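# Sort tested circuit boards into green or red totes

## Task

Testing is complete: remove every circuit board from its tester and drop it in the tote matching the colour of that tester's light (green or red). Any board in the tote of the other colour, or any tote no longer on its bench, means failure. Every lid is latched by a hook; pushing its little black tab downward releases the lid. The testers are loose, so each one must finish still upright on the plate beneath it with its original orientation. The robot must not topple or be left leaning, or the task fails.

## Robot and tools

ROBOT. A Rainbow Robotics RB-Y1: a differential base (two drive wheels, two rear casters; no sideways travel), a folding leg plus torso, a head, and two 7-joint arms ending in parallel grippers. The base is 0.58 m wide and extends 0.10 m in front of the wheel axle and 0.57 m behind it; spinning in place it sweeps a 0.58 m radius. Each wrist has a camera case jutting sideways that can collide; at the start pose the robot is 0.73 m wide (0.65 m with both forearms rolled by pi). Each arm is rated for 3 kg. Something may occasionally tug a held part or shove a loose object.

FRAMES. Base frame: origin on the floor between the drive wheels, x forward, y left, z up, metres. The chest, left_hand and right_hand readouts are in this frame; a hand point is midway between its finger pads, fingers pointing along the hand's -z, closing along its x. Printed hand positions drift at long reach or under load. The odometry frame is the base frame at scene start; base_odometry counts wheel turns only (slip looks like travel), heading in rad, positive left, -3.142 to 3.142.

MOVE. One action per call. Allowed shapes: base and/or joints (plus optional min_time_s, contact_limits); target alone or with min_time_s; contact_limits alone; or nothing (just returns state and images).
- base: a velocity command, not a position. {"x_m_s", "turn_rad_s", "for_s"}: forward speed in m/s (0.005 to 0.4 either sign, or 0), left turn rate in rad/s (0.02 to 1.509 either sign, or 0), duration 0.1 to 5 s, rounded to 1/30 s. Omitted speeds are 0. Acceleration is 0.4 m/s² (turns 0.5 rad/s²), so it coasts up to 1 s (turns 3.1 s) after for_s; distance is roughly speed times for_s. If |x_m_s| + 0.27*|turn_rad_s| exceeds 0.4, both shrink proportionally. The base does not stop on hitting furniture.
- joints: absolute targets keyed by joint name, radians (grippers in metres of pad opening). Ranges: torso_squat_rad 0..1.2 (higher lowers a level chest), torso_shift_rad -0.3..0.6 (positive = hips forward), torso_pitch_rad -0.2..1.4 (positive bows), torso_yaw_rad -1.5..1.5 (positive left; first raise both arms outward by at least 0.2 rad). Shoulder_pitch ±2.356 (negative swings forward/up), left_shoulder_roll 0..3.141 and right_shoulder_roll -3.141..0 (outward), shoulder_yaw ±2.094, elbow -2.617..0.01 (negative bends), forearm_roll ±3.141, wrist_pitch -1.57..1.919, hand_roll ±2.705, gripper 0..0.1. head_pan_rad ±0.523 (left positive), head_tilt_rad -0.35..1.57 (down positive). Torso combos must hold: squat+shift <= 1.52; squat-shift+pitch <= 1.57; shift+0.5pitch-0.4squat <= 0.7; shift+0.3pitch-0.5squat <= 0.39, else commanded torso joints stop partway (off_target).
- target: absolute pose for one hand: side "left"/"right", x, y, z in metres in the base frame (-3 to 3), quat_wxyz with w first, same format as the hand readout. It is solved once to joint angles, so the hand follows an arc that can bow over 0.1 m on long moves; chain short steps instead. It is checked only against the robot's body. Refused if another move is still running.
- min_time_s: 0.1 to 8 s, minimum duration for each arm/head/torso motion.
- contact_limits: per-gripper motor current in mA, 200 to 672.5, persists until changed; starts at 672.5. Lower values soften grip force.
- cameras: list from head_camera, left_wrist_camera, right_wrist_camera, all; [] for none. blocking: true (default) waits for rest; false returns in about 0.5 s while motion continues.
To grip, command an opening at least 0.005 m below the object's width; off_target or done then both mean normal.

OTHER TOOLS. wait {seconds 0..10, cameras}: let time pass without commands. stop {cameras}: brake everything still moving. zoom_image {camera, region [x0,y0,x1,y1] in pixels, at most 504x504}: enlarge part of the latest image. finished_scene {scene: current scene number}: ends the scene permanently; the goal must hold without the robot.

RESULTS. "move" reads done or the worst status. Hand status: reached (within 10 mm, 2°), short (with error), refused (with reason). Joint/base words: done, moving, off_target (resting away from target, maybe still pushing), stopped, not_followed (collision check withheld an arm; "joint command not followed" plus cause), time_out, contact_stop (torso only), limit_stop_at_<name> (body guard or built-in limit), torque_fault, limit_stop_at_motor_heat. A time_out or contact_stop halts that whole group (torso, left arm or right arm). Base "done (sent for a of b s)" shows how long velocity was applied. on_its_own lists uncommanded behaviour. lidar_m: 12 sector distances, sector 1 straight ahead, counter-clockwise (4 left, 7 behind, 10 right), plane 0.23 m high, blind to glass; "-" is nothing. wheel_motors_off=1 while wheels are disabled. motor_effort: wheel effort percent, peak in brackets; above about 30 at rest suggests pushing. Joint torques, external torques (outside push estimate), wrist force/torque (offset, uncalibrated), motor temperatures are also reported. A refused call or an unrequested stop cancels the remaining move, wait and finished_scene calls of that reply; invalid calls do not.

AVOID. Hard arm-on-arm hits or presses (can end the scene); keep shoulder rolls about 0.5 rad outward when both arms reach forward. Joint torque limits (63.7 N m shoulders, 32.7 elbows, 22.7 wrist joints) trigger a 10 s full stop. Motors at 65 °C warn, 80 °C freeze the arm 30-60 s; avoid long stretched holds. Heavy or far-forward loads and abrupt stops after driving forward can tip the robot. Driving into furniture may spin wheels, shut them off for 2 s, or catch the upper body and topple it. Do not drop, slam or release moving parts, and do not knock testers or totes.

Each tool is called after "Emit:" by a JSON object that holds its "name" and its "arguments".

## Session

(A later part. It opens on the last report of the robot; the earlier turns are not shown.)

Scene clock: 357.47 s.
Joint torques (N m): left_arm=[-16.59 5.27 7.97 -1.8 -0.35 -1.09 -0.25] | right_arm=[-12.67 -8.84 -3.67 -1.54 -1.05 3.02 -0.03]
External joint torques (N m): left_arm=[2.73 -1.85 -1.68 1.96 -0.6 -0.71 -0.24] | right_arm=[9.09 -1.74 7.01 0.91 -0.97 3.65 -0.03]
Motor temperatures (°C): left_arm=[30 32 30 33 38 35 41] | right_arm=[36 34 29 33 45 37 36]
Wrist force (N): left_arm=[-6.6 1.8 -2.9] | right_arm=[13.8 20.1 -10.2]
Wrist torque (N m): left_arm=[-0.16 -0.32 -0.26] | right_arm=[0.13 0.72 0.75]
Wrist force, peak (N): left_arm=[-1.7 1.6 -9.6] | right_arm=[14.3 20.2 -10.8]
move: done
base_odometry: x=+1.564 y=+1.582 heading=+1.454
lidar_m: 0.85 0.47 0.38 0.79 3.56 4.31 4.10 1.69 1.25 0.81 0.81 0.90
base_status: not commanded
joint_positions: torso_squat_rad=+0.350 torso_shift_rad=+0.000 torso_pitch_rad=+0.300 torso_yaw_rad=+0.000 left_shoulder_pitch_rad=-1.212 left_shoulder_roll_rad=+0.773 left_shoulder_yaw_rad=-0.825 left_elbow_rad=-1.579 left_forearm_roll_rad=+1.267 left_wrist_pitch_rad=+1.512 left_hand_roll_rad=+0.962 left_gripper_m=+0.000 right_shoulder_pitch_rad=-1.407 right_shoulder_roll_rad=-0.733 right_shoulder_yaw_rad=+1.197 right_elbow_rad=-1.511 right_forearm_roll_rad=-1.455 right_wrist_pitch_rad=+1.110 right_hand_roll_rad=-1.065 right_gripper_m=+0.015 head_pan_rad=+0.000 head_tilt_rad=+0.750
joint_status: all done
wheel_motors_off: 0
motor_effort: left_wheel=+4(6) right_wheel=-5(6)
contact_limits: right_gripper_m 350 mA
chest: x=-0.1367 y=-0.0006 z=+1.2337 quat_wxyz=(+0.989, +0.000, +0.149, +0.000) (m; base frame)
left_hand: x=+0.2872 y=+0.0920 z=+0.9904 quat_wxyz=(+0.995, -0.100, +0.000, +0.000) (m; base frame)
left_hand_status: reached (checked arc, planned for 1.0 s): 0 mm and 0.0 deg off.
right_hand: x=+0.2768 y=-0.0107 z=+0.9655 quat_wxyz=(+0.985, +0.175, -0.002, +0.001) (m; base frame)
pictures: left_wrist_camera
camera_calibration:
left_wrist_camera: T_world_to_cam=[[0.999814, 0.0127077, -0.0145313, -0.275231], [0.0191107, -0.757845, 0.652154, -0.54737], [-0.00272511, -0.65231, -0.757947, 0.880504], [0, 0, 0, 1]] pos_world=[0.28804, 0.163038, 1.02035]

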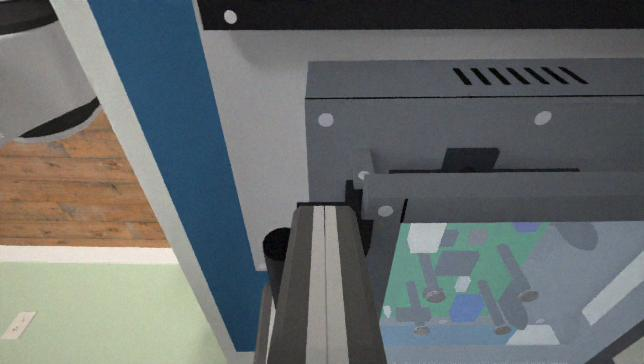

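Emit:
{"name": "move", "arguments": {"target": {"side":"left","x":0.287,"y":0.092,"z":0.982,"quat_wxyz":[0.995,-0.0998,0,0]}, "min_time_s": 1, "cameras": ["left_wrist_camera"]}}

Emit:
{"name": "move", "arguments": {"target": {"side":"left","x":0.287,"y":0.092,"z":0.976,"quat_wxyz":[0.995,-0.0998,0,0]}, "min_time_s": 1, "cameras": ["left_wrist_camera","head_camera"]}}

Emit:
{"name": "zoom_image", "arguments": {"camera": "left_wrist_camera", "region": [250, 110, 430, 250]}}

Scene clock: 367.23 s.
Joint torques (N m): left_arm=[-18.25 6.1 9.22 -1.62 -0.88 -1.58 -0.27] | right_arm=[-12.76 -8.89 -3.78 -1.9 -1.2 3.1 0.08]
External joint torques (N m): left_arm=[1.02 -0.97 -0.39 2.23 -1.13 -1.2 -0.27] | right_arm=[9.01 -1.8 6.89 0.55 -1.13 3.73 0.08]
Motor temperatures (°C): left_arm=[30 32 30 33 38 35 41] | right_arm=[36 34 29 33 45 37 36]
Wrist force (N): left_arm=[-7.2 1.6 -8.4] | right_arm=[12.7 20.3 -8.7]
Wrist torque (N m): left_arm=[-0.15 -0.27 -0.27] | right_arm=[0.09 0.68 0.75]
Wrist force, peak (N): left_arm=[-11.6 1.8 -7.6] | right_arm=[15.8 19.6 -14.4]
move: done
base_odometry: x=+1.564 y=+1.582 heading=+1.455
lidar_m: 0.85 0.46 0.38 0.78 3.57 4.32 4.09 1.69 1.24 0.80 0.80 0.90
base_status: not commanded
joint_positions: torso_squat_rad=+0.350 torso_shift_rad=+0.000 torso_pitch_rad=+0.300 torso_yaw_rad=+0.000 left_shoulder_pitch_rad=-1.201 left_shoulder_roll_rad=+0.766 left_shoulder_yaw_rad=-0.833 left_elbow_rad=-1.569 left_forearm_roll_rad=+1.256 left_wrist_pitch_rad=+1.497 left_hand_roll_rad=+0.954 left_gripper_m=+0.000 right_shoulder_pitch_rad=-1.407 right_shoulder_roll_rad=-0.733 right_shoulder_yaw_rad=+1.197 right_elbow_rad=-1.511 right_forearm_roll_rad=-1.455 right_wrist_pitch_rad=+1.110 right_hand_roll_rad=-1.065 right_gripper_m=+0.015 head_pan_rad=+0.000 head_tilt_rad=+0.750
joint_status: all done
wheel_motors_off: 0
motor_effort: left_wheel=+4(6) right_wheel=-4(7)
contact_limits: right_gripper_m 350 mA
chest: x=-0.1367 y=-0.0006 z=+1.2337 quat_wxyz=(+0.989, +0.000, +0.149, +0.000) (m; base frame)
left_hand: x=+0.2867 y=+0.0921 z=+0.9823 quat_wxyz=(+0.995, -0.100, +0.000, +0.000) (m; base frame)
left_hand_status: reached (checked arc, planned for 1.0 s): 0 mm and 0.0 deg off.
right_hand: x=+0.2768 y=-0.0108 z=+0.9656 quat_wxyz=(+0.985, +0.175, -0.002, +0.001) (m; base frame)
pictures: left_wrist_camera
camera_calibration:
left_wrist_camera: T_world_to_cam=[[0.999808, 0.0123505, -0.0152384, -0.274131], [0.0193002, -0.758037, 0.651926, -0.541852], [-0.00349967, -0.652094, -0.75813, 0.874787], [0, 0, 0, 1]] pos_world=[0.287597, 0.163085, 1.01227]

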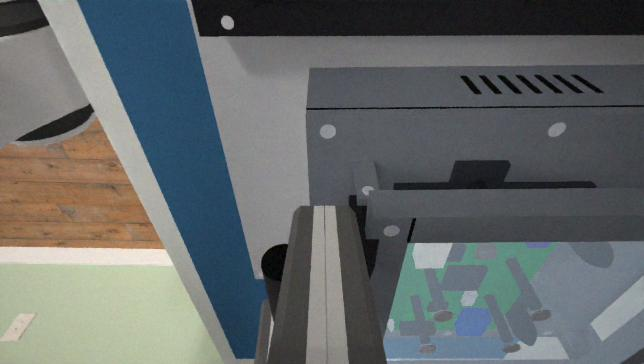

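Scene clock: 368.57 s.
Joint torques (N m): left_arm=[-13.07 3.63 4.7 1.45 -2.75 -3.64 -0.23] | right_arm=[-13.21 -8.73 -4.93 -3.44 -2.25 3.3 0]
External joint torques (N m): left_arm=[6.19 -3.41 -4.87 5.35 -3.01 -3.27 -0.22] | right_arm=[8.56 -1.63 5.75 -0.99 -2.18 3.93 0]
Motor temperatures (°C): left_arm=[30 32 30 33 38 35 41] | right_arm=[36 34 29 33 45 37 36]
Wrist force (N): left_arm=[-20.4 4.0 21.0] | right_arm=[19.5 18.6 -21.2]
Wrist torque (N m): left_arm=[-0.13 -0.05 -0.30] | right_arm=[0.16 0.66 0.71]
Wrist force, peak (N): left_arm=[-20.3 4.2 21.6] | right_arm=[19.8 18.5 -21.7]
move: done
base_odometry: x=+1.564 y=+1.582 heading=+1.455
lidar_m: 0.84 0.46 0.38 0.78 3.57 4.31 4.10 1.69 1.25 0.80 0.80 0.89
base_status: not commanded
joint_positions: torso_squat_rad=+0.350 torso_shift_rad=+0.000 torso_pitch_rad=+0.299 torso_yaw_rad=+0.000 left_shoulder_pitch_rad=-1.195 left_shoulder_roll_rad=+0.761 left_shoulder_yaw_rad=-0.838 left_elbow_rad=-1.560 left_forearm_roll_rad=+1.248 left_wrist_pitch_rad=+1.485 left_hand_roll_rad=+0.947 left_gripper_m=+0.000 right_shoulder_pitch_rad=-1.407 right_shoulder_roll_rad=-0.733 right_shoulder_yaw_rad=+1.198 right_elbow_rad=-1.511 right_forearm_roll_rad=-1.455 right_wrist_pitch_rad=+1.110 right_hand_roll_rad=-1.065 right_gripper_m=+0.015 head_pan_rad=+0.000 head_tilt_rad=+0.750
joint_status: all done
wheel_motors_off: 0
motor_effort: left_wheel=+3(6) right_wheel=-6(7)
contact_limits: right_gripper_m 350 mA
chest: x=-0.1369 y=-0.0006 z=+1.2337 quat_wxyz=(+0.989, +0.000, +0.149, +0.000) (m; base frame)
left_hand: x=+0.2871 y=+0.0920 z=+0.9773 quat_wxyz=(+0.995, -0.100, -0.001, +0.000) (m; base frame)
left_hand_status: reached (checked arc, planned for 1.0 s): 1 mm and 0.1 deg off.
right_hand: x=+0.2768 y=-0.0108 z=+0.9655 quat_wxyz=(+0.985, +0.175, -0.002, +0.001) (m; base frame)
pictures: head_camera, left_wrist_camera
camera_calibration:
head_camera: T_world_to_cam=[[0.0351749, -0.998737, 0.0358821, -0.0512304], [-0.845936, -0.0488723, -0.531041, 0.763964], [0.532124, -0.0116746, -0.846586, 1.17004], [0, 0, 0, 1]] pos_world=[0.0254583, -0.000169151, 1.39808]
left_wrist_camera: T_world_to_cam=[[0.999835, 0.0122098, -0.01345, -0.276366], [0.0180289, -0.757586, 0.652486, -0.5389], [-0.00222278, -0.652621, -0.757681, 0.87022], [0, 0, 0, 1]] pos_world=[0.28797, 0.163035, 1.00726]

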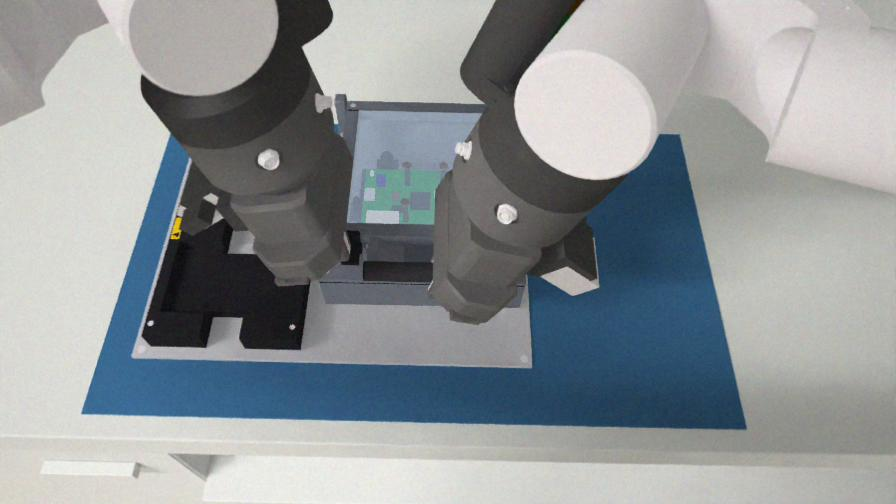

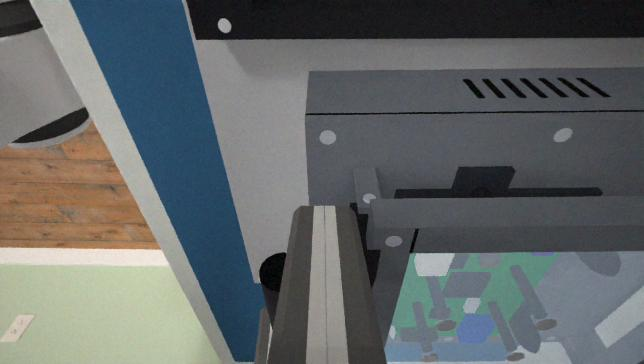

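Scaled by 2.800 from the camera's 644x364 image, which has a finer 920x520 frame.

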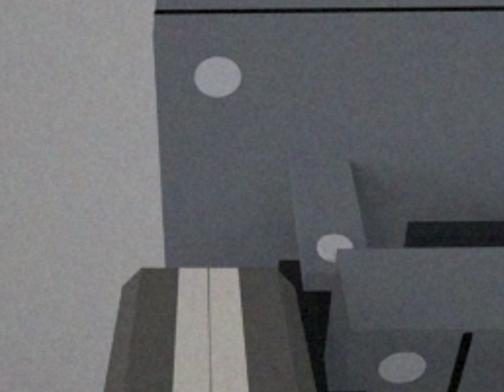

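Emit:
{"name": "move", "arguments": {"target": {"side":"right","x":0.277,"y":-0.0108,"z":0.983,"quat_wxyz":[0.985,0.175,0,0]}, "min_time_s": 1.5, "cameras": ["right_wrist_camera","left_wrist_camera", "head_camera"]}}

Emit:
{"name": "zoom_image", "arguments": {"camera": "left_wrist_camera", "region": [230, 110, 430, 290]}}

Scene clock: 380.27 s.
Joint torques (N m): left_arm=[-12.14 7.72 4.82 2.63 -3.59 -2.38 -0.15] | right_arm=[-30.05 -7.83 -19.71 -7.51 -3.6 -1.14 -0.21]
External joint torques (N m): left_arm=[7.13 0.69 -4.75 6.54 -3.84 -2 -0.15] | right_arm=[-8.21 -0.62 -8.91 -5.24 -3.53 -0.52 -0.21]
Motor temperatures (°C): left_arm=[30 32 30 33 38 35 41] | right_arm=[36 34 29 33 45 37 36]
Wrist force (N): left_arm=[-20.4 -1.0 25.6] | right_arm=[12.7 -0.5 -42.5]
Wrist torque (N m): left_arm=[-0.31 0.00 -0.35] | right_arm=[-0.12 0.66 0.51]
Wrist force, peak (N): left_arm=[-22.6 2.3 25.7] | right_arm=[24.8 11.5 -46.2]
move: done
base_odometry: x=+1.564 y=+1.582 heading=+1.455
lidar_m: 0.86 0.46 0.38 0.78 3.57 4.31 4.10 1.68 1.25 0.79 0.80 0.90
base_status: not commanded
joint_positions: torso_squat_rad=+0.350 torso_shift_rad=+0.000 torso_pitch_rad=+0.300 torso_yaw_rad=+0.000 left_shoulder_pitch_rad=-1.195 left_shoulder_roll_rad=+0.760 left_shoulder_yaw_rad=-0.838 left_elbow_rad=-1.560 left_forearm_roll_rad=+1.248 left_wrist_pitch_rad=+1.485 left_hand_roll_rad=+0.947 left_gripper_m=+0.000 right_shoulder_pitch_rad=-1.430 right_shoulder_roll_rad=-0.750 right_shoulder_yaw_rad=+1.183 right_elbow_rad=-1.532 right_forearm_roll_rad=-1.478 right_wrist_pitch_rad=+1.141 right_hand_roll_rad=-1.079 right_gripper_m=+0.015 head_pan_rad=+0.000 head_tilt_rad=+0.750
joint_status: all done
wheel_motors_off: 0
motor_effort: left_wheel=+6(6) right_wheel=-5(8)
contact_limits: right_gripper_m 350 mA
chest: x=-0.1368 y=-0.0007 z=+1.2337 quat_wxyz=(+0.989, +0.000, +0.149, +0.000) (m; base frame)
left_hand: x=+0.2870 y=+0.0912 z=+0.9773 quat_wxyz=(+0.995, -0.101, -0.001, -0.001) (m; base frame)
right_hand: x=+0.2767 y=-0.0118 z=+0.9804 quat_wxyz=(+0.985, +0.173, +0.001, -0.001) (m; base frame)
right_hand_status: reached (checked arc, planned for 1.5 s): 3 mm and 0.2 deg off.
pictures: head_camera, left_wrist_camera, right_wrist_camera
camera_calibration:
head_camera: T_world_to_cam=[[0.0350537, -0.998743, 0.0358289, -0.0512467], [-0.846088, -0.0487382, -0.53081, 0.763762], [0.531889, -0.0117076, -0.846733, 1.1701], [0, 0, 0, 1]] pos_world=[0.0256431, -0.000258924, 1.39801]
left_wrist_camera: T_world_to_cam=[[0.999846, 0.0109794, -0.0137248, -0.275881], [0.0172794, -0.756902, 0.6533, -0.540122], [-0.00321542, -0.653436, -0.756975, 0.86933], [0, 0, 0, 1]] pos_world=[0.287966, 0.162261, 1.00714]
right_wrist_camera: T_world_to_cam=[[-0.999652, 0.0254862, -0.00680213, 0.286039], [0.0126779, 0.690334, 0.72338, -0.671398], [0.023132, 0.723042, -0.690417, 0.750694], [0, 0, 0, 1]] pos_world=[0.277086, -0.0865842, 1.00591]

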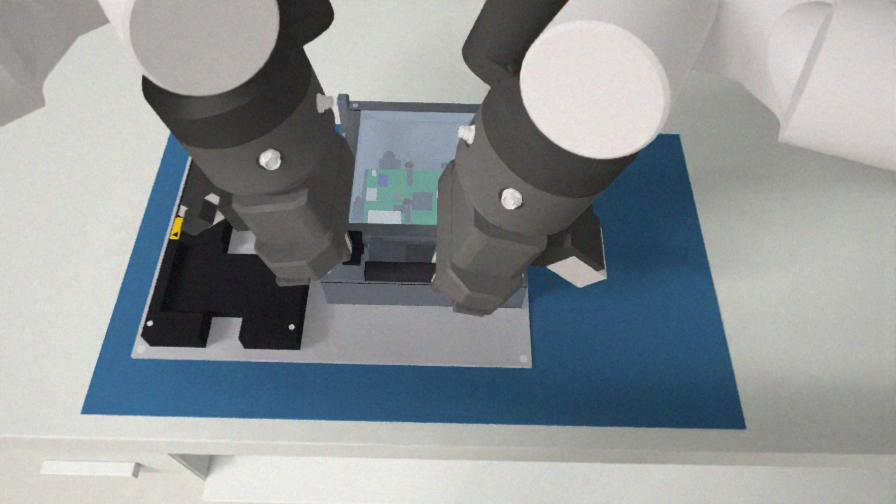

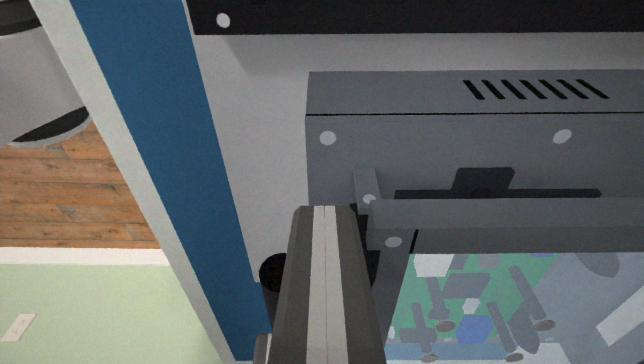

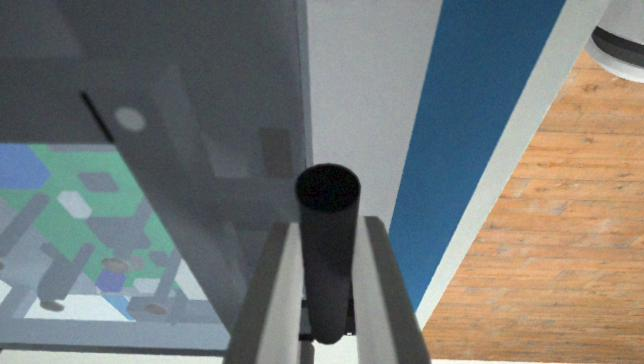

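Scaled by 2.520 from the camera's 644x364 image, which has a finer 920x520 frame.

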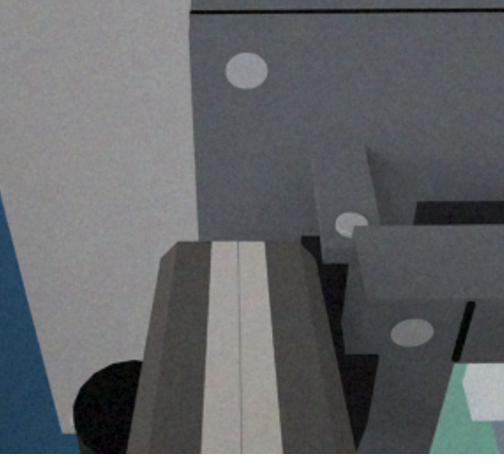

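Emit:
{"name": "move", "arguments": {"target": {"side":"left","x":0.284,"y":0.098,"z":1.005,"quat_wxyz":[0.995,-0.0998,0,0]}, "cameras": ["left_wrist_camera","head_camera","right_wrist_camera"]}}

Emit:
{"name": "zoom_image", "arguments": {"camera": "head_camera", "region": [300, 250, 600, 504]}}

Emit:
{"name": "zoom_image", "arguments": {"camera": "left_wrist_camera", "region": [200, 160, 500, 360]}}

Scene clock: 411.50 s.
Joint torques (N m): left_arm=[-17.59 7.51 9.66 -2.93 0.2 -0.47 0.2] | right_arm=[-25.9 -7.22 -15.56 -3.88 -1.18 -1.62 -0.12]
External joint torques (N m): left_arm=[1.56 0.17 -0.11 0.61 -0.05 -0.09 0.21] | right_arm=[-4.06 -0.01 -4.75 -1.61 -1.11 -0.99 -0.13]
Motor temperatures (°C): left_arm=[29 32 30 33 39 35 41] | right_arm=[37 34 29 33 45 37 36]
Wrist force (N): left_arm=[-1.1 1.6 -8.9] | right_arm=[3.8 3.3 -24.6]
Wrist torque (N m): left_arm=[-0.13 -0.33 -0.25] | right_arm=[-0.04 0.81 0.31]
Wrist force, peak (N): left_arm=[-20.7 -1.0 25.6] | right_arm=[12.8 -0.6 -42.9]
move: done
base_odometry: x=+1.564 y=+1.582 heading=+1.454
lidar_m: 0.85 0.46 0.38 0.78 3.56 4.31 4.10 1.68 1.25 0.81 0.80 0.90
base_status: not commanded
joint_positions: torso_squat_rad=+0.350 torso_shift_rad=+0.000 torso_pitch_rad=+0.300 torso_yaw_rad=+0.000 left_shoulder_pitch_rad=-1.219 left_shoulder_roll_rad=+0.805 left_shoulder_yaw_rad=-0.805 left_elbow_rad=-1.620 left_forearm_roll_rad=+1.294 left_wrist_pitch_rad=+1.539 left_hand_roll_rad=+0.976 left_gripper_m=+0.000 right_shoulder_pitch_rad=-1.431 right_shoulder_roll_rad=-0.750 right_shoulder_yaw_rad=+1.182 right_elbow_rad=-1.533 right_forearm_roll_rad=-1.478 right_wrist_pitch_rad=+1.141 right_hand_roll_rad=-1.079 right_gripper_m=+0.015 head_pan_rad=+0.000 head_tilt_rad=+0.750
joint_status: all done
wheel_motors_off: 0
motor_effort: left_wheel=+4(7) right_wheel=-4(7)
contact_limits: right_gripper_m 350 mA
chest: x=-0.1365 y=-0.0007 z=+1.2337 quat_wxyz=(+0.989, +0.000, +0.149, +0.000) (m; base frame)
left_hand: x=+0.2842 y=+0.0978 z=+1.0048 quat_wxyz=(+0.995, -0.100, +0.000, +0.000) (m; base frame)
left_hand_status: reached (checked arc, planned for 0.3 s): 0 mm and 0.0 deg off.
right_hand: x=+0.2769 y=-0.0113 z=+0.9810 quat_wxyz=(+0.985, +0.174, +0.001, +0.000) (m; base frame)
pictures: head_camera, left_wrist_camera, right_wrist_camera
camera_calibration:
head_camera: T_world_to_cam=[[0.034886, -0.998749, 0.035813, -0.0513036], [-0.846394, -0.048581, -0.530337, 0.763368], [0.531414, -0.0118106, -0.84703, 1.17021], [0, 0, 0, 1]] pos_world=[0.026035, -0.000333396, 1.39788]
left_wrist_camera: T_world_to_cam=[[0.999802, 0.0122151, -0.0156893, -0.270936], [0.0194924, -0.757892, 0.652088, -0.552399], [-0.00392546, -0.652265, -0.757981, 0.895529], [0, 0, 0, 1]] pos_world=[0.285166, 0.168773, 1.03476]
right_wrist_camera: T_world_to_cam=[[-0.999665, 0.0249122, -0.0070124, 0.286476], [0.0120978, 0.689342, 0.724335, -0.672888], [0.0228787, 0.724008, -0.689412, 0.749882], [0, 0, 0, 1]] pos_world=[0.277365, -0.0862068, 1.00638]

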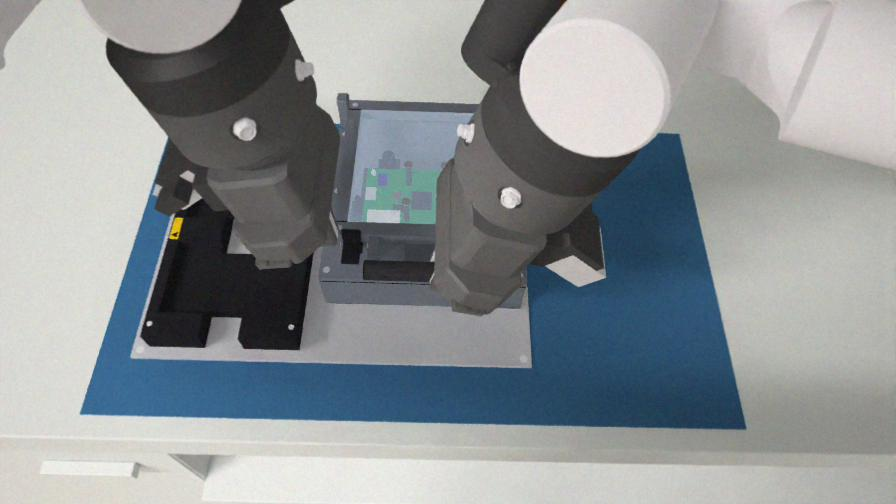

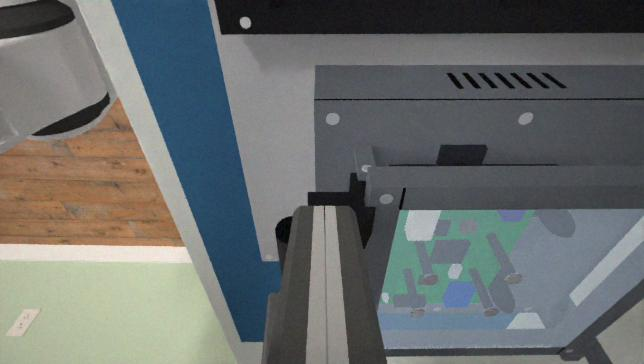

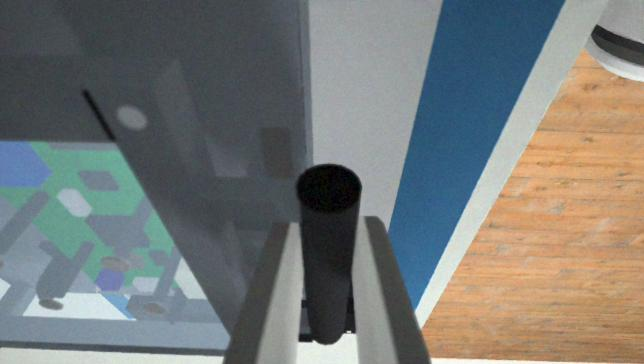

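Scaled by 1.680 from the camera's 896x504 image, which has a finer 1280x720 frame.

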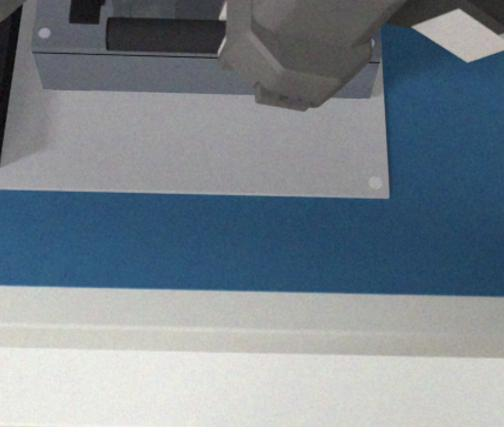

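Scaled by 1.680 from the camera's 644x364 image, which has a finer 920x520 frame.

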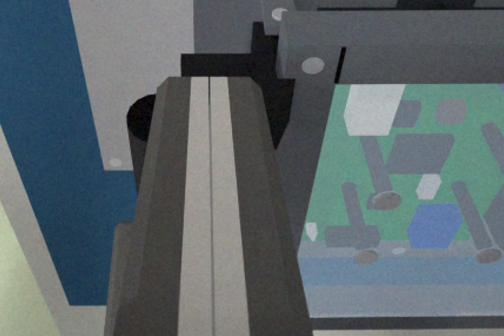

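Emit:
{"name": "move", "arguments": {"target": {"side":"right","x":0.2767,"y":-0.0118,"z":0.966,"quat_wxyz":[0.985,0.173,0,0]}, "cameras": []}}

Emit:
{"name": "move", "arguments": {"target": {"side":"left","x":0.283,"y":0.095,"z":0.985,"quat_wxyz":[0.995,-0.0998,0,0]}, "cameras": []}}

Emit:
{"name": "move", "arguments": {"target": {"side":"left","x":0.283,"y":0.095,"z":0.974,"quat_wxyz":[0.995,-0.0998,0,0]}, "cameras": ["left_wrist_camera","right_wrist_camera"]}}

Emit:
{"name": "zoom_image", "arguments": {"camera": "left_wrist_camera", "region": [240, 130, 440, 270]}}

Scene clock: 423.93 s.
Joint torques (N m): left_arm=[-17.97 7.58 9.42 -2.89 0.39 -0.45 0.21] | right_arm=[-12.6 -3.75 -3.29 -0.13 0.58 0.66 0.17]
External joint torques (N m): left_arm=[1.18 0.25 -0.35 0.64 0.14 -0.07 0.22] | right_arm=[9.19 3.37 7.41 2.28 0.64 1.29 0.17]
Motor temperatures (°C): left_arm=[30 32 30 33 39 35 41] | right_arm=[37 34 29 33 45 37 36]
Wrist force (N): left_arm=[-1.3 1.4 -9.3] | right_arm=[-0.3 13.9 10.0]
Wrist torque (N m): left_arm=[-0.12 -0.36 -0.25] | right_arm=[0.19 0.80 0.35]
Wrist force, peak (N): left_arm=[-1.2 1.4 -9.5] | right_arm=[9.1 20.6 14.6]
move: done
base_odometry: x=+1.564 y=+1.582 heading=+1.454
lidar_m: 0.85 0.46 0.38 0.77 3.57 4.31 4.09 1.69 1.25 0.80 0.80 0.89
base_status: not commanded
joint_positions: torso_squat_rad=+0.350 torso_shift_rad=+0.000 torso_pitch_rad=+0.299 torso_yaw_rad=+0.000 left_shoulder_pitch_rad=-1.219 left_shoulder_roll_rad=+0.805 left_shoulder_yaw_rad=-0.805 left_elbow_rad=-1.620 left_forearm_roll_rad=+1.294 left_wrist_pitch_rad=+1.539 left_hand_roll_rad=+0.976 left_gripper_m=+0.000 right_shoulder_pitch_rad=-1.412 right_shoulder_roll_rad=-0.737 right_shoulder_yaw_rad=+1.196 right_elbow_rad=-1.516 right_forearm_roll_rad=-1.458 right_wrist_pitch_rad=+1.117 right_hand_roll_rad=-1.069 right_gripper_m=+0.015 head_pan_rad=+0.000 head_tilt_rad=+0.750
joint_status: all done
wheel_motors_off: 0
motor_effort: left_wheel=+5(6) right_wheel=-3(5)
contact_limits: right_gripper_m 350 mA
chest: x=-0.1370 y=-0.0007 z=+1.2337 quat_wxyz=(+0.989, +0.000, +0.149, +0.000) (m; base frame)
left_hand: x=+0.2840 y=+0.0977 z=+1.0052 quat_wxyz=(+0.995, -0.100, +0.000, +0.000) (m; base frame)
right_hand: x=+0.2769 y=-0.0117 z=+0.9684 quat_wxyz=(+0.985, +0.174, -0.002, +0.000) (m; base frame)
right_hand_status: reached (checked arc, planned for 0.2 s): 2 mm and 0.2 deg off.
pictures: none
No camera images: "cameras" was empty.

Scene clock: 424.47 s.
Joint torques (N m): left_arm=[-18.29 6.23 9.5 -3 0.5 -0.48 0.03] | right_arm=[-12.59 -4.14 -3.4 -0.15 0.54 0.54 0.23]
External joint torques (N m): left_arm=[0.78 -0.92 -0.15 0.79 0.25 -0.1 0.03] | right_arm=[9.2 2.98 7.3 2.26 0.61 1.17 0.23]
Motor temperatures (°C): left_arm=[30 32 30 33 39 35 41] | right_arm=[37 34 29 33 45 37 36]
Wrist force (N): left_arm=[-0.9 1.2 -9.0] | right_arm=[0.5 14.1 9.4]
Wrist torque (N m): left_arm=[-0.11 -0.31 -0.26] | right_arm=[0.16 0.82 0.34]
Wrist force, peak (N): left_arm=[-1.9 1.7 -11.1] | right_arm=[-0.5 14.1 12.4]
move: done
base_odometry: x=+1.564 y=+1.582 heading=+1.454
lidar_m: 0.86 0.46 0.38 0.78 3.57 4.31 4.10 1.68 1.24 0.80 0.80 0.89
base_status: not commanded
joint_positions: torso_squat_rad=+0.350 torso_shift_rad=+0.000 torso_pitch_rad=+0.299 torso_yaw_rad=+0.000 left_shoulder_pitch_rad=-1.193 left_shoulder_roll_rad=+0.782 left_shoulder_yaw_rad=-0.828 left_elbow_rad=-1.596 left_forearm_roll_rad=+1.261 left_wrist_pitch_rad=+1.501 left_hand_roll_rad=+0.964 left_gripper_m=+0.000 right_shoulder_pitch_rad=-1.412 right_shoulder_roll_rad=-0.737 right_shoulder_yaw_rad=+1.196 right_elbow_rad=-1.516 right_forearm_roll_rad=-1.458 right_wrist_pitch_rad=+1.117 right_hand_roll_rad=-1.069 right_gripper_m=+0.015 head_pan_rad=+0.000 head_tilt_rad=+0.750
joint_status: all done
wheel_motors_off: 0
motor_effort: left_wheel=+5(5) right_wheel=-3(4)
contact_limits: right_gripper_m 350 mA
chest: x=-0.1370 y=-0.0007 z=+1.2337 quat_wxyz=(+0.989, +0.000, +0.149, +0.000) (m; base frame)
left_hand: x=+0.2830 y=+0.0951 z=+0.9850 quat_wxyz=(+0.995, -0.100, +0.000, +0.000) (m; base frame)
left_hand_status: reached (checked arc, planned for 0.2 s): 0 mm and 0.0 deg off.
right_hand: x=+0.2769 y=-0.0116 z=+0.9684 quat_wxyz=(+0.985, +0.174, -0.002, +0.000) (m; base frame)
pictures: none
No camera images: "cameras" was empty.

Scene clock: 425.03 s.
Joint torques (N m): left_arm=[-15.59 4.41 7.76 -2.33 0.13 -1.25 -0.03] | right_arm=[-12.73 -4.28 -3.61 -0.95 0.08 0.6 0.23]
External joint torques (N m): left_arm=[3.44 -2.68 -1.83 1.58 -0.12 -0.88 -0.03] | right_arm=[9.06 2.85 7.09 1.45 0.14 1.22 0.23]
Motor temperatures (°C): left_arm=[30 32 30 33 39 35 41] | right_arm=[37 34 29 33 45 37 36]
Wrist force (N): left_arm=[-5.5 3.3 4.9] | right_arm=[2.6 12.7 6.2]
Wrist torque (N m): left_arm=[-0.19 -0.37 -0.29] | right_arm=[0.11 0.80 0.33]
Wrist force, peak (N): left_arm=[-7.1 5.8 8.4] | right_arm=[2.4 15.5 7.3]
move: done
base_odometry: x=+1.564 y=+1.582 heading=+1.454
lidar_m: 0.85 0.46 0.38 0.78 3.57 4.31 4.09 1.68 1.25 0.80 0.79 0.89
base_status: not commanded
joint_positions: torso_squat_rad=+0.350 torso_shift_rad=+0.000 torso_pitch_rad=+0.299 torso_yaw_rad=+0.000 left_shoulder_pitch_rad=-1.179 left_shoulder_roll_rad=+0.774 left_shoulder_yaw_rad=-0.839 left_elbow_rad=-1.582 left_forearm_roll_rad=+1.245 left_wrist_pitch_rad=+1.481 left_hand_roll_rad=+0.954 left_gripper_m=+0.000 right_shoulder_pitch_rad=-1.412 right_shoulder_roll_rad=-0.737 right_shoulder_yaw_rad=+1.196 right_elbow_rad=-1.516 right_forearm_roll_rad=-1.458 right_wrist_pitch_rad=+1.117 right_hand_roll_rad=-1.069 right_gripper_m=+0.015 head_pan_rad=+0.000 head_tilt_rad=+0.750
joint_status: all done
wheel_motors_off: 0
motor_effort: left_wheel=+4(6) right_wheel=-4(5)
contact_limits: right_gripper_m 350 mA
chest: x=-0.1371 y=-0.0007 z=+1.2337 quat_wxyz=(+0.989, +0.000, +0.149, +0.000) (m; base frame)
left_hand: x=+0.2829 y=+0.0953 z=+0.9748 quat_wxyz=(+0.995, -0.100, -0.001, +0.000) (m; base frame)
left_hand_status: reached (checked arc, planned for 0.1 s): 1 mm and 0.1 deg off.
right_hand: x=+0.2769 y=-0.0116 z=+0.9684 quat_wxyz=(+0.985, +0.174, -0.002, +0.000) (m; base frame)
pictures: left_wrist_camera, right_wrist_camera
camera_calibration:
left_wrist_camera: T_world_to_cam=[[0.99982, 0.0127012, -0.014094, -0.271648], [0.0188194, -0.758149, 0.65181, -0.534158], [-0.00240658, -0.651958, -0.758252, 0.870958], [0, 0, 0, 1]] pos_world=[0.283748, 0.166306, 1.00475]
right_wrist_camera: T_world_to_cam=[[-0.999611, 0.0246298, -0.0130696, 0.292147], [0.00753248, 0.689849, 0.723914, -0.661899], [0.0268459, 0.723534, -0.689767, 0.740688], [0, 0, 0, 1]] pos_world=[0.277134, -0.0864972, 0.993878]

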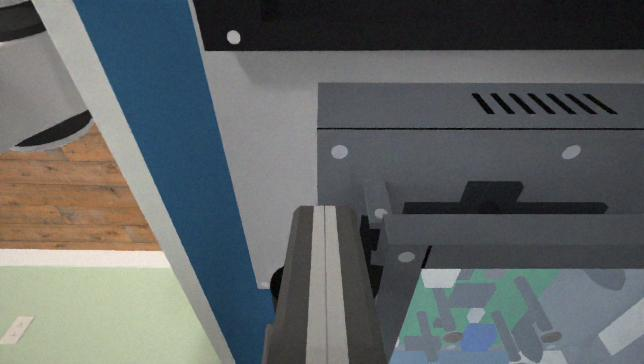

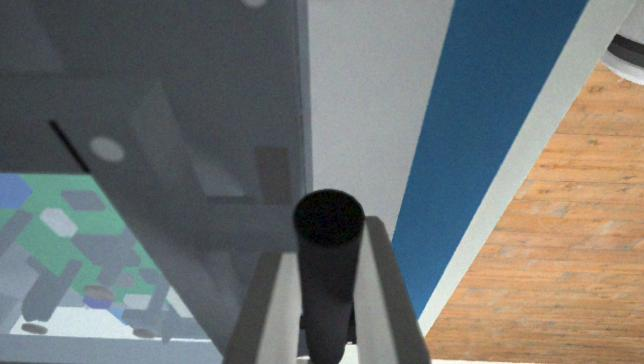

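Scaled by 2.520 from the camera's 644x364 image, which has a finer 920x520 frame.

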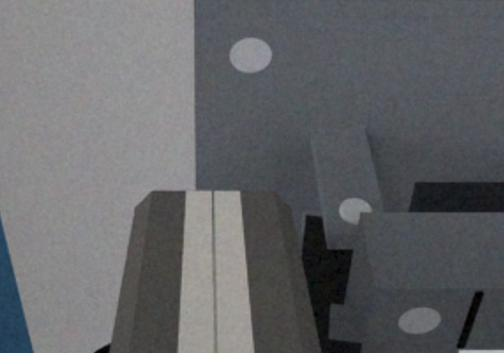

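Emit:
{"name": "move", "arguments": {"target": {"side":"left","x":0.283,"y":0.095,"z":0.966,"quat_wxyz":[0.995,-0.0998,0,0]}, "cameras": ["left_wrist_camera","right_wrist_camera","head_camera"]}}

Emit:
{"name": "zoom_image", "arguments": {"camera": "left_wrist_camera", "region": [240, 130, 440, 270]}}

Emit:
{"name": "zoom_image", "arguments": {"camera": "head_camera", "region": [300, 200, 450, 320]}}

Scene clock: 431.33 s.
Joint torques (N m): left_arm=[-5.62 -2.67 -1.24 5.61 -5.96 -9.17 0.19] | right_arm=[-12.22 -1.26 -4.12 -5.06 -2.86 1.56 0.31]
External joint torques (N m): left_arm=[13.43 -9.74 -10.79 9.58 -6.21 -8.78 0.19] | right_arm=[9.61 5.89 6.6 -2.68 -2.8 2.19 0.31]
Motor temperatures (°C): left_arm=[30 32 30 33 39 35 41] | right_arm=[37 34 29 33 45 37 36]
Wrist force (N): left_arm=[-47.7 18.3 78.0] | right_arm=[16.0 10.6 0.9]
Wrist torque (N m): left_arm=[-0.72 0.07 -0.58] | right_arm=[0.13 0.52 0.35]
Wrist force, peak (N): left_arm=[-56.3 21.4 93.4] | right_arm=[25.1 9.0 -1.6]
move: done
base_odometry: x=+1.564 y=+1.582 heading=+1.455
lidar_m: 0.85 0.47 0.38 0.79 3.57 4.30 4.09 1.68 1.24 0.79 0.79 0.90
base_status: not commanded
joint_positions: torso_squat_rad=+0.350 torso_shift_rad=-0.001 torso_pitch_rad=+0.297 torso_yaw_rad=+0.001 left_shoulder_pitch_rad=-1.171 left_shoulder_roll_rad=+0.767 left_shoulder_yaw_rad=-0.845 left_elbow_rad=-1.569 left_forearm_roll_rad=+1.235 left_wrist_pitch_rad=+1.467 left_hand_roll_rad=+0.944 left_gripper_m=+0.000 right_shoulder_pitch_rad=-1.412 right_shoulder_roll_rad=-0.738 right_shoulder_yaw_rad=+1.196 right_elbow_rad=-1.515 right_forearm_roll_rad=-1.457 right_wrist_pitch_rad=+1.117 right_hand_roll_rad=-1.069 right_gripper_m=+0.015 head_pan_rad=+0.000 head_tilt_rad=+0.750
joint_status: all done
wheel_motors_off: 0
motor_effort: left_wheel=+20(22) right_wheel=-6(6)
contact_limits: right_gripper_m 350 mA
chest: x=-0.1385 y=-0.0005 z=+1.2339 quat_wxyz=(+0.989, +0.000, +0.148, +0.000) (m; base frame)
left_hand: x=+0.2830 y=+0.0956 z=+0.9697 quat_wxyz=(+0.995, -0.100, -0.003, +0.000) (m; base frame)
left_hand_status: reached (checked arc, planned for 0.1 s): 4 mm and 0.3 deg off.
right_hand: x=+0.2768 y=-0.0118 z=+0.9696 quat_wxyz=(+0.985, +0.173, -0.004, +0.000) (m; base frame)
pictures: head_camera, left_wrist_camera, right_wrist_camera
camera_calibration:
head_camera: T_world_to_cam=[[0.0353153, -0.99873, 0.0359426, -0.0511741], [-0.844469, -0.0490551, -0.533353, 0.765769], [0.534439, -0.0115169, -0.845129, 1.16956], [0, 0, 0, 1]] pos_world=[0.023417, -0.000074507, 1.39869]
left_wrist_camera: T_world_to_cam=[[0.999877, 0.0125169, -0.00943625, -0.276312], [0.0156422, -0.757611, 0.652519, -0.530492], [0.00101854, -0.652587, -0.757713, 0.865927], [0, 0, 0, 1]] pos_world=[0.283694, 0.166645, 0.999674]
right_wrist_camera: T_world_to_cam=[[-0.999532, 0.0255915, -0.016745, 0.29564], [0.00555804, 0.690413, 0.723394, -0.661571], [0.0300737, 0.722963, -0.690232, 0.741191], [0, 0, 0, 1]] pos_world=[0.276888, -0.086662, 0.995121]

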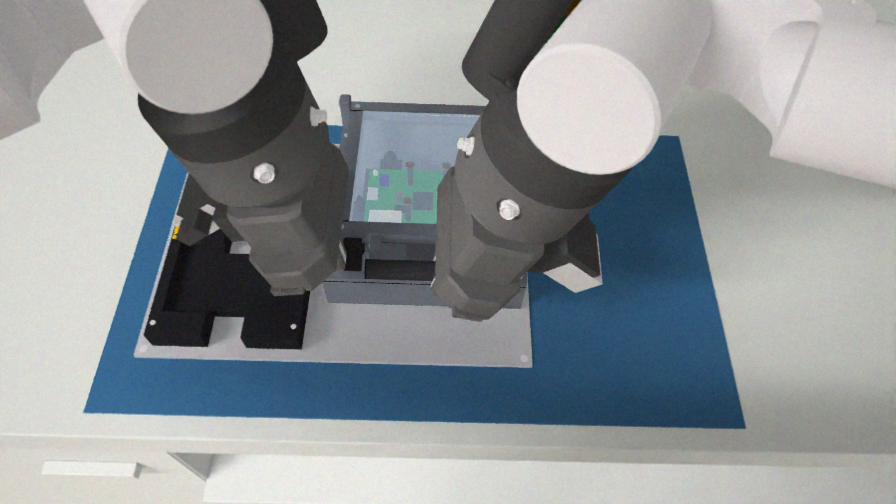

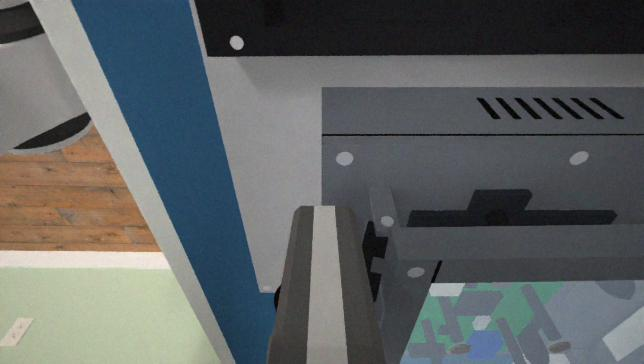

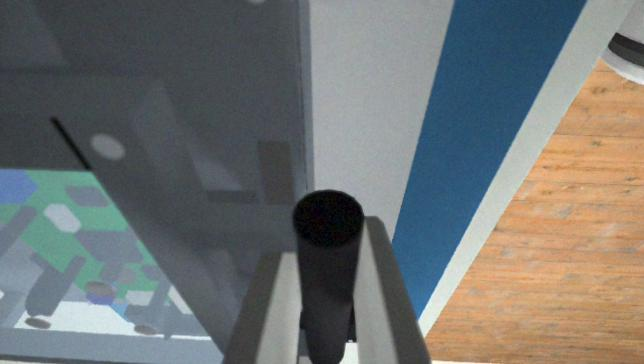

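Scaled by 2.520 from the camera's 644x364 image, which has a finer 920x520 frame.

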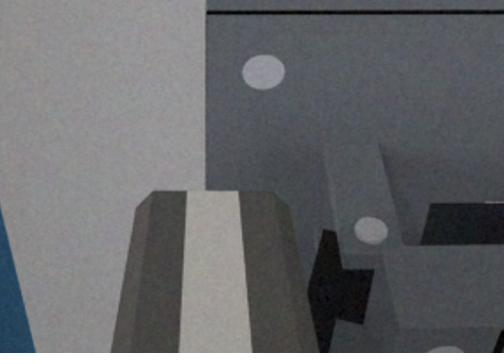

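Scaled by 3.360 from the camera's 896x504 image, which has a finer 1280x720 frame.

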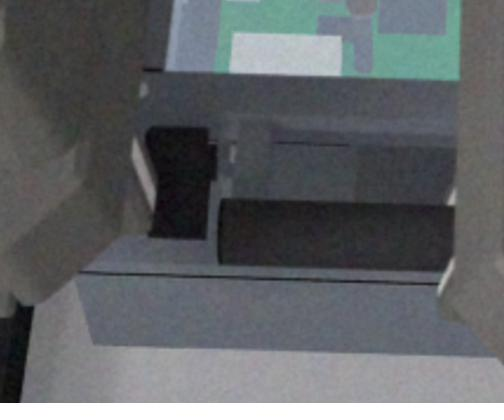

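Emit:
{"name": "move", "arguments": {"target": {"side":"left","x":0.283,"y":0.095,"z":0.969,"quat_wxyz":[0.995,-0.0998,0,0]}, "cameras": []}}

Emit:
{"name": "move", "arguments": {"target": {"side":"right","x":0.2775,"y":-0.0118,"z":0.985,"quat_wxyz":[0.985,0.173,0,0]}, "min_time_s": 1.5, "cameras": ["left_wrist_camera","right_wrist_camera","head_camera"]}}

Scene clock: 439.10 s.
Joint torques (N m): left_arm=[-9.1 -0.78 1.37 4.38 -4.89 -8.05 0.11] | right_arm=[-12.21 -1.46 -3.66 -4.46 -2.24 1.36 0.23]
External joint torques (N m): left_arm=[9.96 -7.86 -8.2 8.33 -5.14 -7.67 0.12] | right_arm=[9.6 5.69 7.05 -2.08 -2.19 1.99 0.23]
Motor temperatures (°C): left_arm=[29 32 30 33 39 36 41] | right_arm=[37 34 29 33 45 37 36]
Wrist force (N): left_arm=[-40.0 15.8 58.5] | right_arm=[12.4 10.9 2.0]
Wrist torque (N m): left_arm=[-0.59 0.01 -0.50] | right_arm=[0.15 0.50 0.37]
Wrist force, peak (N): left_arm=[-47.1 17.7 77.2] | right_arm=[17.3 10.2 -0.6]
move: done
base_odometry: x=+1.564 y=+1.582 heading=+1.455
lidar_m: 0.85 0.46 0.38 0.78 3.57 4.30 4.09 1.69 1.24 0.80 0.80 0.90
base_status: not commanded
joint_positions: torso_squat_rad=+0.350 torso_shift_rad=-0.001 torso_pitch_rad=+0.297 torso_yaw_rad=+0.001 left_shoulder_pitch_rad=-1.174 left_shoulder_roll_rad=+0.769 left_shoulder_yaw_rad=-0.843 left_elbow_rad=-1.571 left_forearm_roll_rad=+1.237 left_wrist_pitch_rad=+1.468 left_hand_roll_rad=+0.944 left_gripper_m=+0.000 right_shoulder_pitch_rad=-1.412 right_shoulder_roll_rad=-0.738 right_shoulder_yaw_rad=+1.196 right_elbow_rad=-1.515 right_forearm_roll_rad=-1.457 right_wrist_pitch_rad=+1.117 right_hand_roll_rad=-1.069 right_gripper_m=+0.015 head_pan_rad=+0.000 head_tilt_rad=+0.750
joint_status: all done
wheel_motors_off: 0
motor_effort: left_wheel=+16(20) right_wheel=-5(6)
contact_limits: right_gripper_m 350 mA
chest: x=-0.1383 y=-0.0005 z=+1.2339 quat_wxyz=(+0.989, +0.000, +0.148, +0.000) (m; base frame)
left_hand: x=+0.2838 y=+0.0957 z=+0.9714 quat_wxyz=(+0.995, -0.100, -0.004, -0.001) (m; base frame)
left_hand_status: reached (checked arc, planned for 0.0 s): 3 mm and 0.4 deg off.
right_hand: x=+0.2768 y=-0.0118 z=+0.9695 quat_wxyz=(+0.985, +0.173, -0.004, +0.000) (m; base frame)
pictures: none
No camera images: "cameras" was empty.

Scene clock: 440.93 s.
Joint torques (N m): left_arm=[-8.63 -0.97 1.49 4.36 -5.39 -8.15 0.1] | right_arm=[-21.09 -6.66 -11.13 -5.55 -2.56 0.92 -0.2]
External joint torques (N m): left_arm=[10.44 -8.05 -8.07 8.31 -5.64 -7.77 0.1] | right_arm=[0.85 0.61 -0.31 -3.34 -2.49 1.55 -0.2]
Motor temperatures (°C): left_arm=[29 32 30 33 39 36 41] | right_arm=[37 34 29 33 45 37 36]
Wrist force (N): left_arm=[-43.4 15.1 65.4] | right_arm=[13.4 8.7 -19.5]
Wrist torque (N m): left_arm=[-0.62 -0.05 -0.55] | right_arm=[0.03 0.80 0.32]
Wrist force, peak (N): left_arm=[-43.5 15.5 66.5] | right_arm=[13.5 8.8 -19.6]
move: done
base_odometry: x=+1.564 y=+1.582 heading=+1.455
lidar_m: 0.86 0.47 0.38 0.78 3.57 4.31 4.08 1.68 1.24 0.80 0.79 0.90
base_status: not commanded
joint_positions: torso_squat_rad=+0.350 torso_shift_rad=-0.001 torso_pitch_rad=+0.297 torso_yaw_rad=+0.001 left_shoulder_pitch_rad=-1.174 left_shoulder_roll_rad=+0.769 left_shoulder_yaw_rad=-0.843 left_elbow_rad=-1.571 left_forearm_roll_rad=+1.237 left_wrist_pitch_rad=+1.468 left_hand_roll_rad=+0.944 left_gripper_m=+0.000 right_shoulder_pitch_rad=-1.436 right_shoulder_roll_rad=-0.750 right_shoulder_yaw_rad=+1.180 right_elbow_rad=-1.526 right_forearm_roll_rad=-1.484 right_wrist_pitch_rad=+1.147 right_hand_roll_rad=-1.074 right_gripper_m=+0.015 head_pan_rad=+0.000 head_tilt_rad=+0.750
joint_status: all done
wheel_motors_off: 0
motor_effort: left_wheel=+18(19) right_wheel=-5(6)
contact_limits: right_gripper_m 350 mA
chest: x=-0.1382 y=-0.0005 z=+1.2339 quat_wxyz=(+0.989, +0.000, +0.148, +0.000) (m; base frame)
left_hand: x=+0.2838 y=+0.0957 z=+0.9713 quat_wxyz=(+0.995, -0.100, -0.004, -0.001) (m; base frame)
right_hand: x=+0.2780 y=-0.0118 z=+0.9844 quat_wxyz=(+0.985, +0.173, -0.001, +0.000) (m; base frame)
right_hand_status: reached (checked arc, planned for 1.5 s): 1 mm and 0.1 deg off.
pictures: head_camera, left_wrist_camera, right_wrist_camera
camera_calibration:
head_camera: T_world_to_cam=[[0.0353092, -0.99873, 0.0359287, -0.0511717], [-0.844791, -0.0490355, -0.532844, 0.765346], [0.533929, -0.0115379, -0.84545, 1.16968], [0, 0, 0, 1]] pos_world=[0.0238382, -0.0000819091, 1.39855]
left_wrist_camera: T_world_to_cam=[[0.999899, 0.0118865, -0.00783997, -0.278653], [0.0141219, -0.75731, 0.652902, -0.531411], [0.00182342, -0.652947, -0.757401, 0.866663], [0, 0, 0, 1]] pos_world=[0.284549, 0.166755, 1.00119]
right_wrist_camera: T_world_to_cam=[[-0.999633, 0.0251687, -0.0100396, 0.290528], [0.0101414, 0.691073, 0.722714, -0.672879], [0.0251279, 0.722347, -0.691074, 0.753476], [0, 0, 0, 1]] pos_world=[0.278312, -0.0865749, 1.00992]

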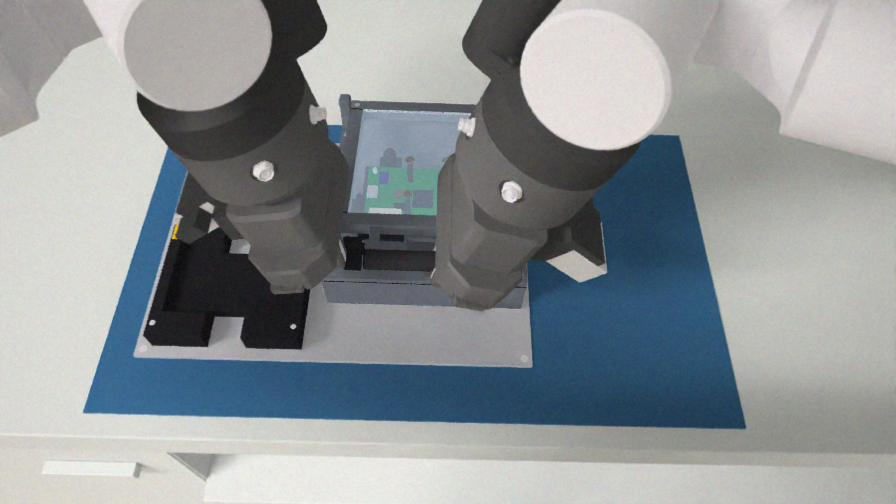

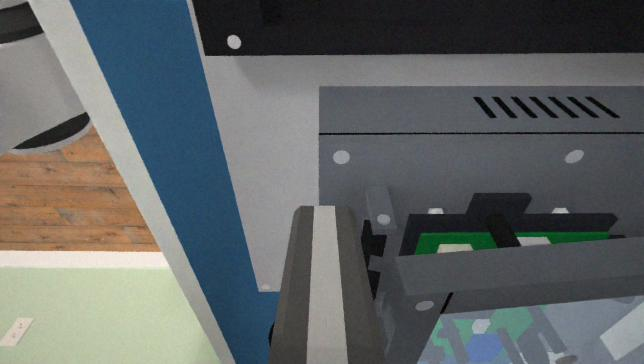

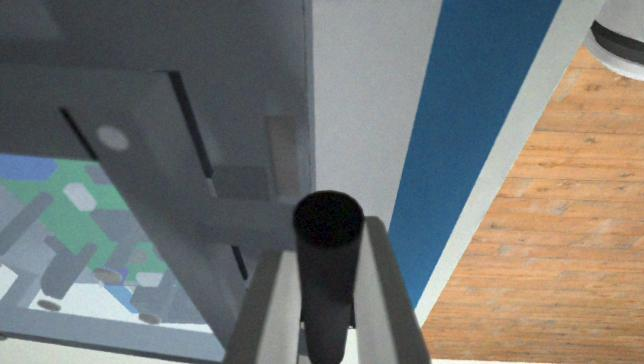

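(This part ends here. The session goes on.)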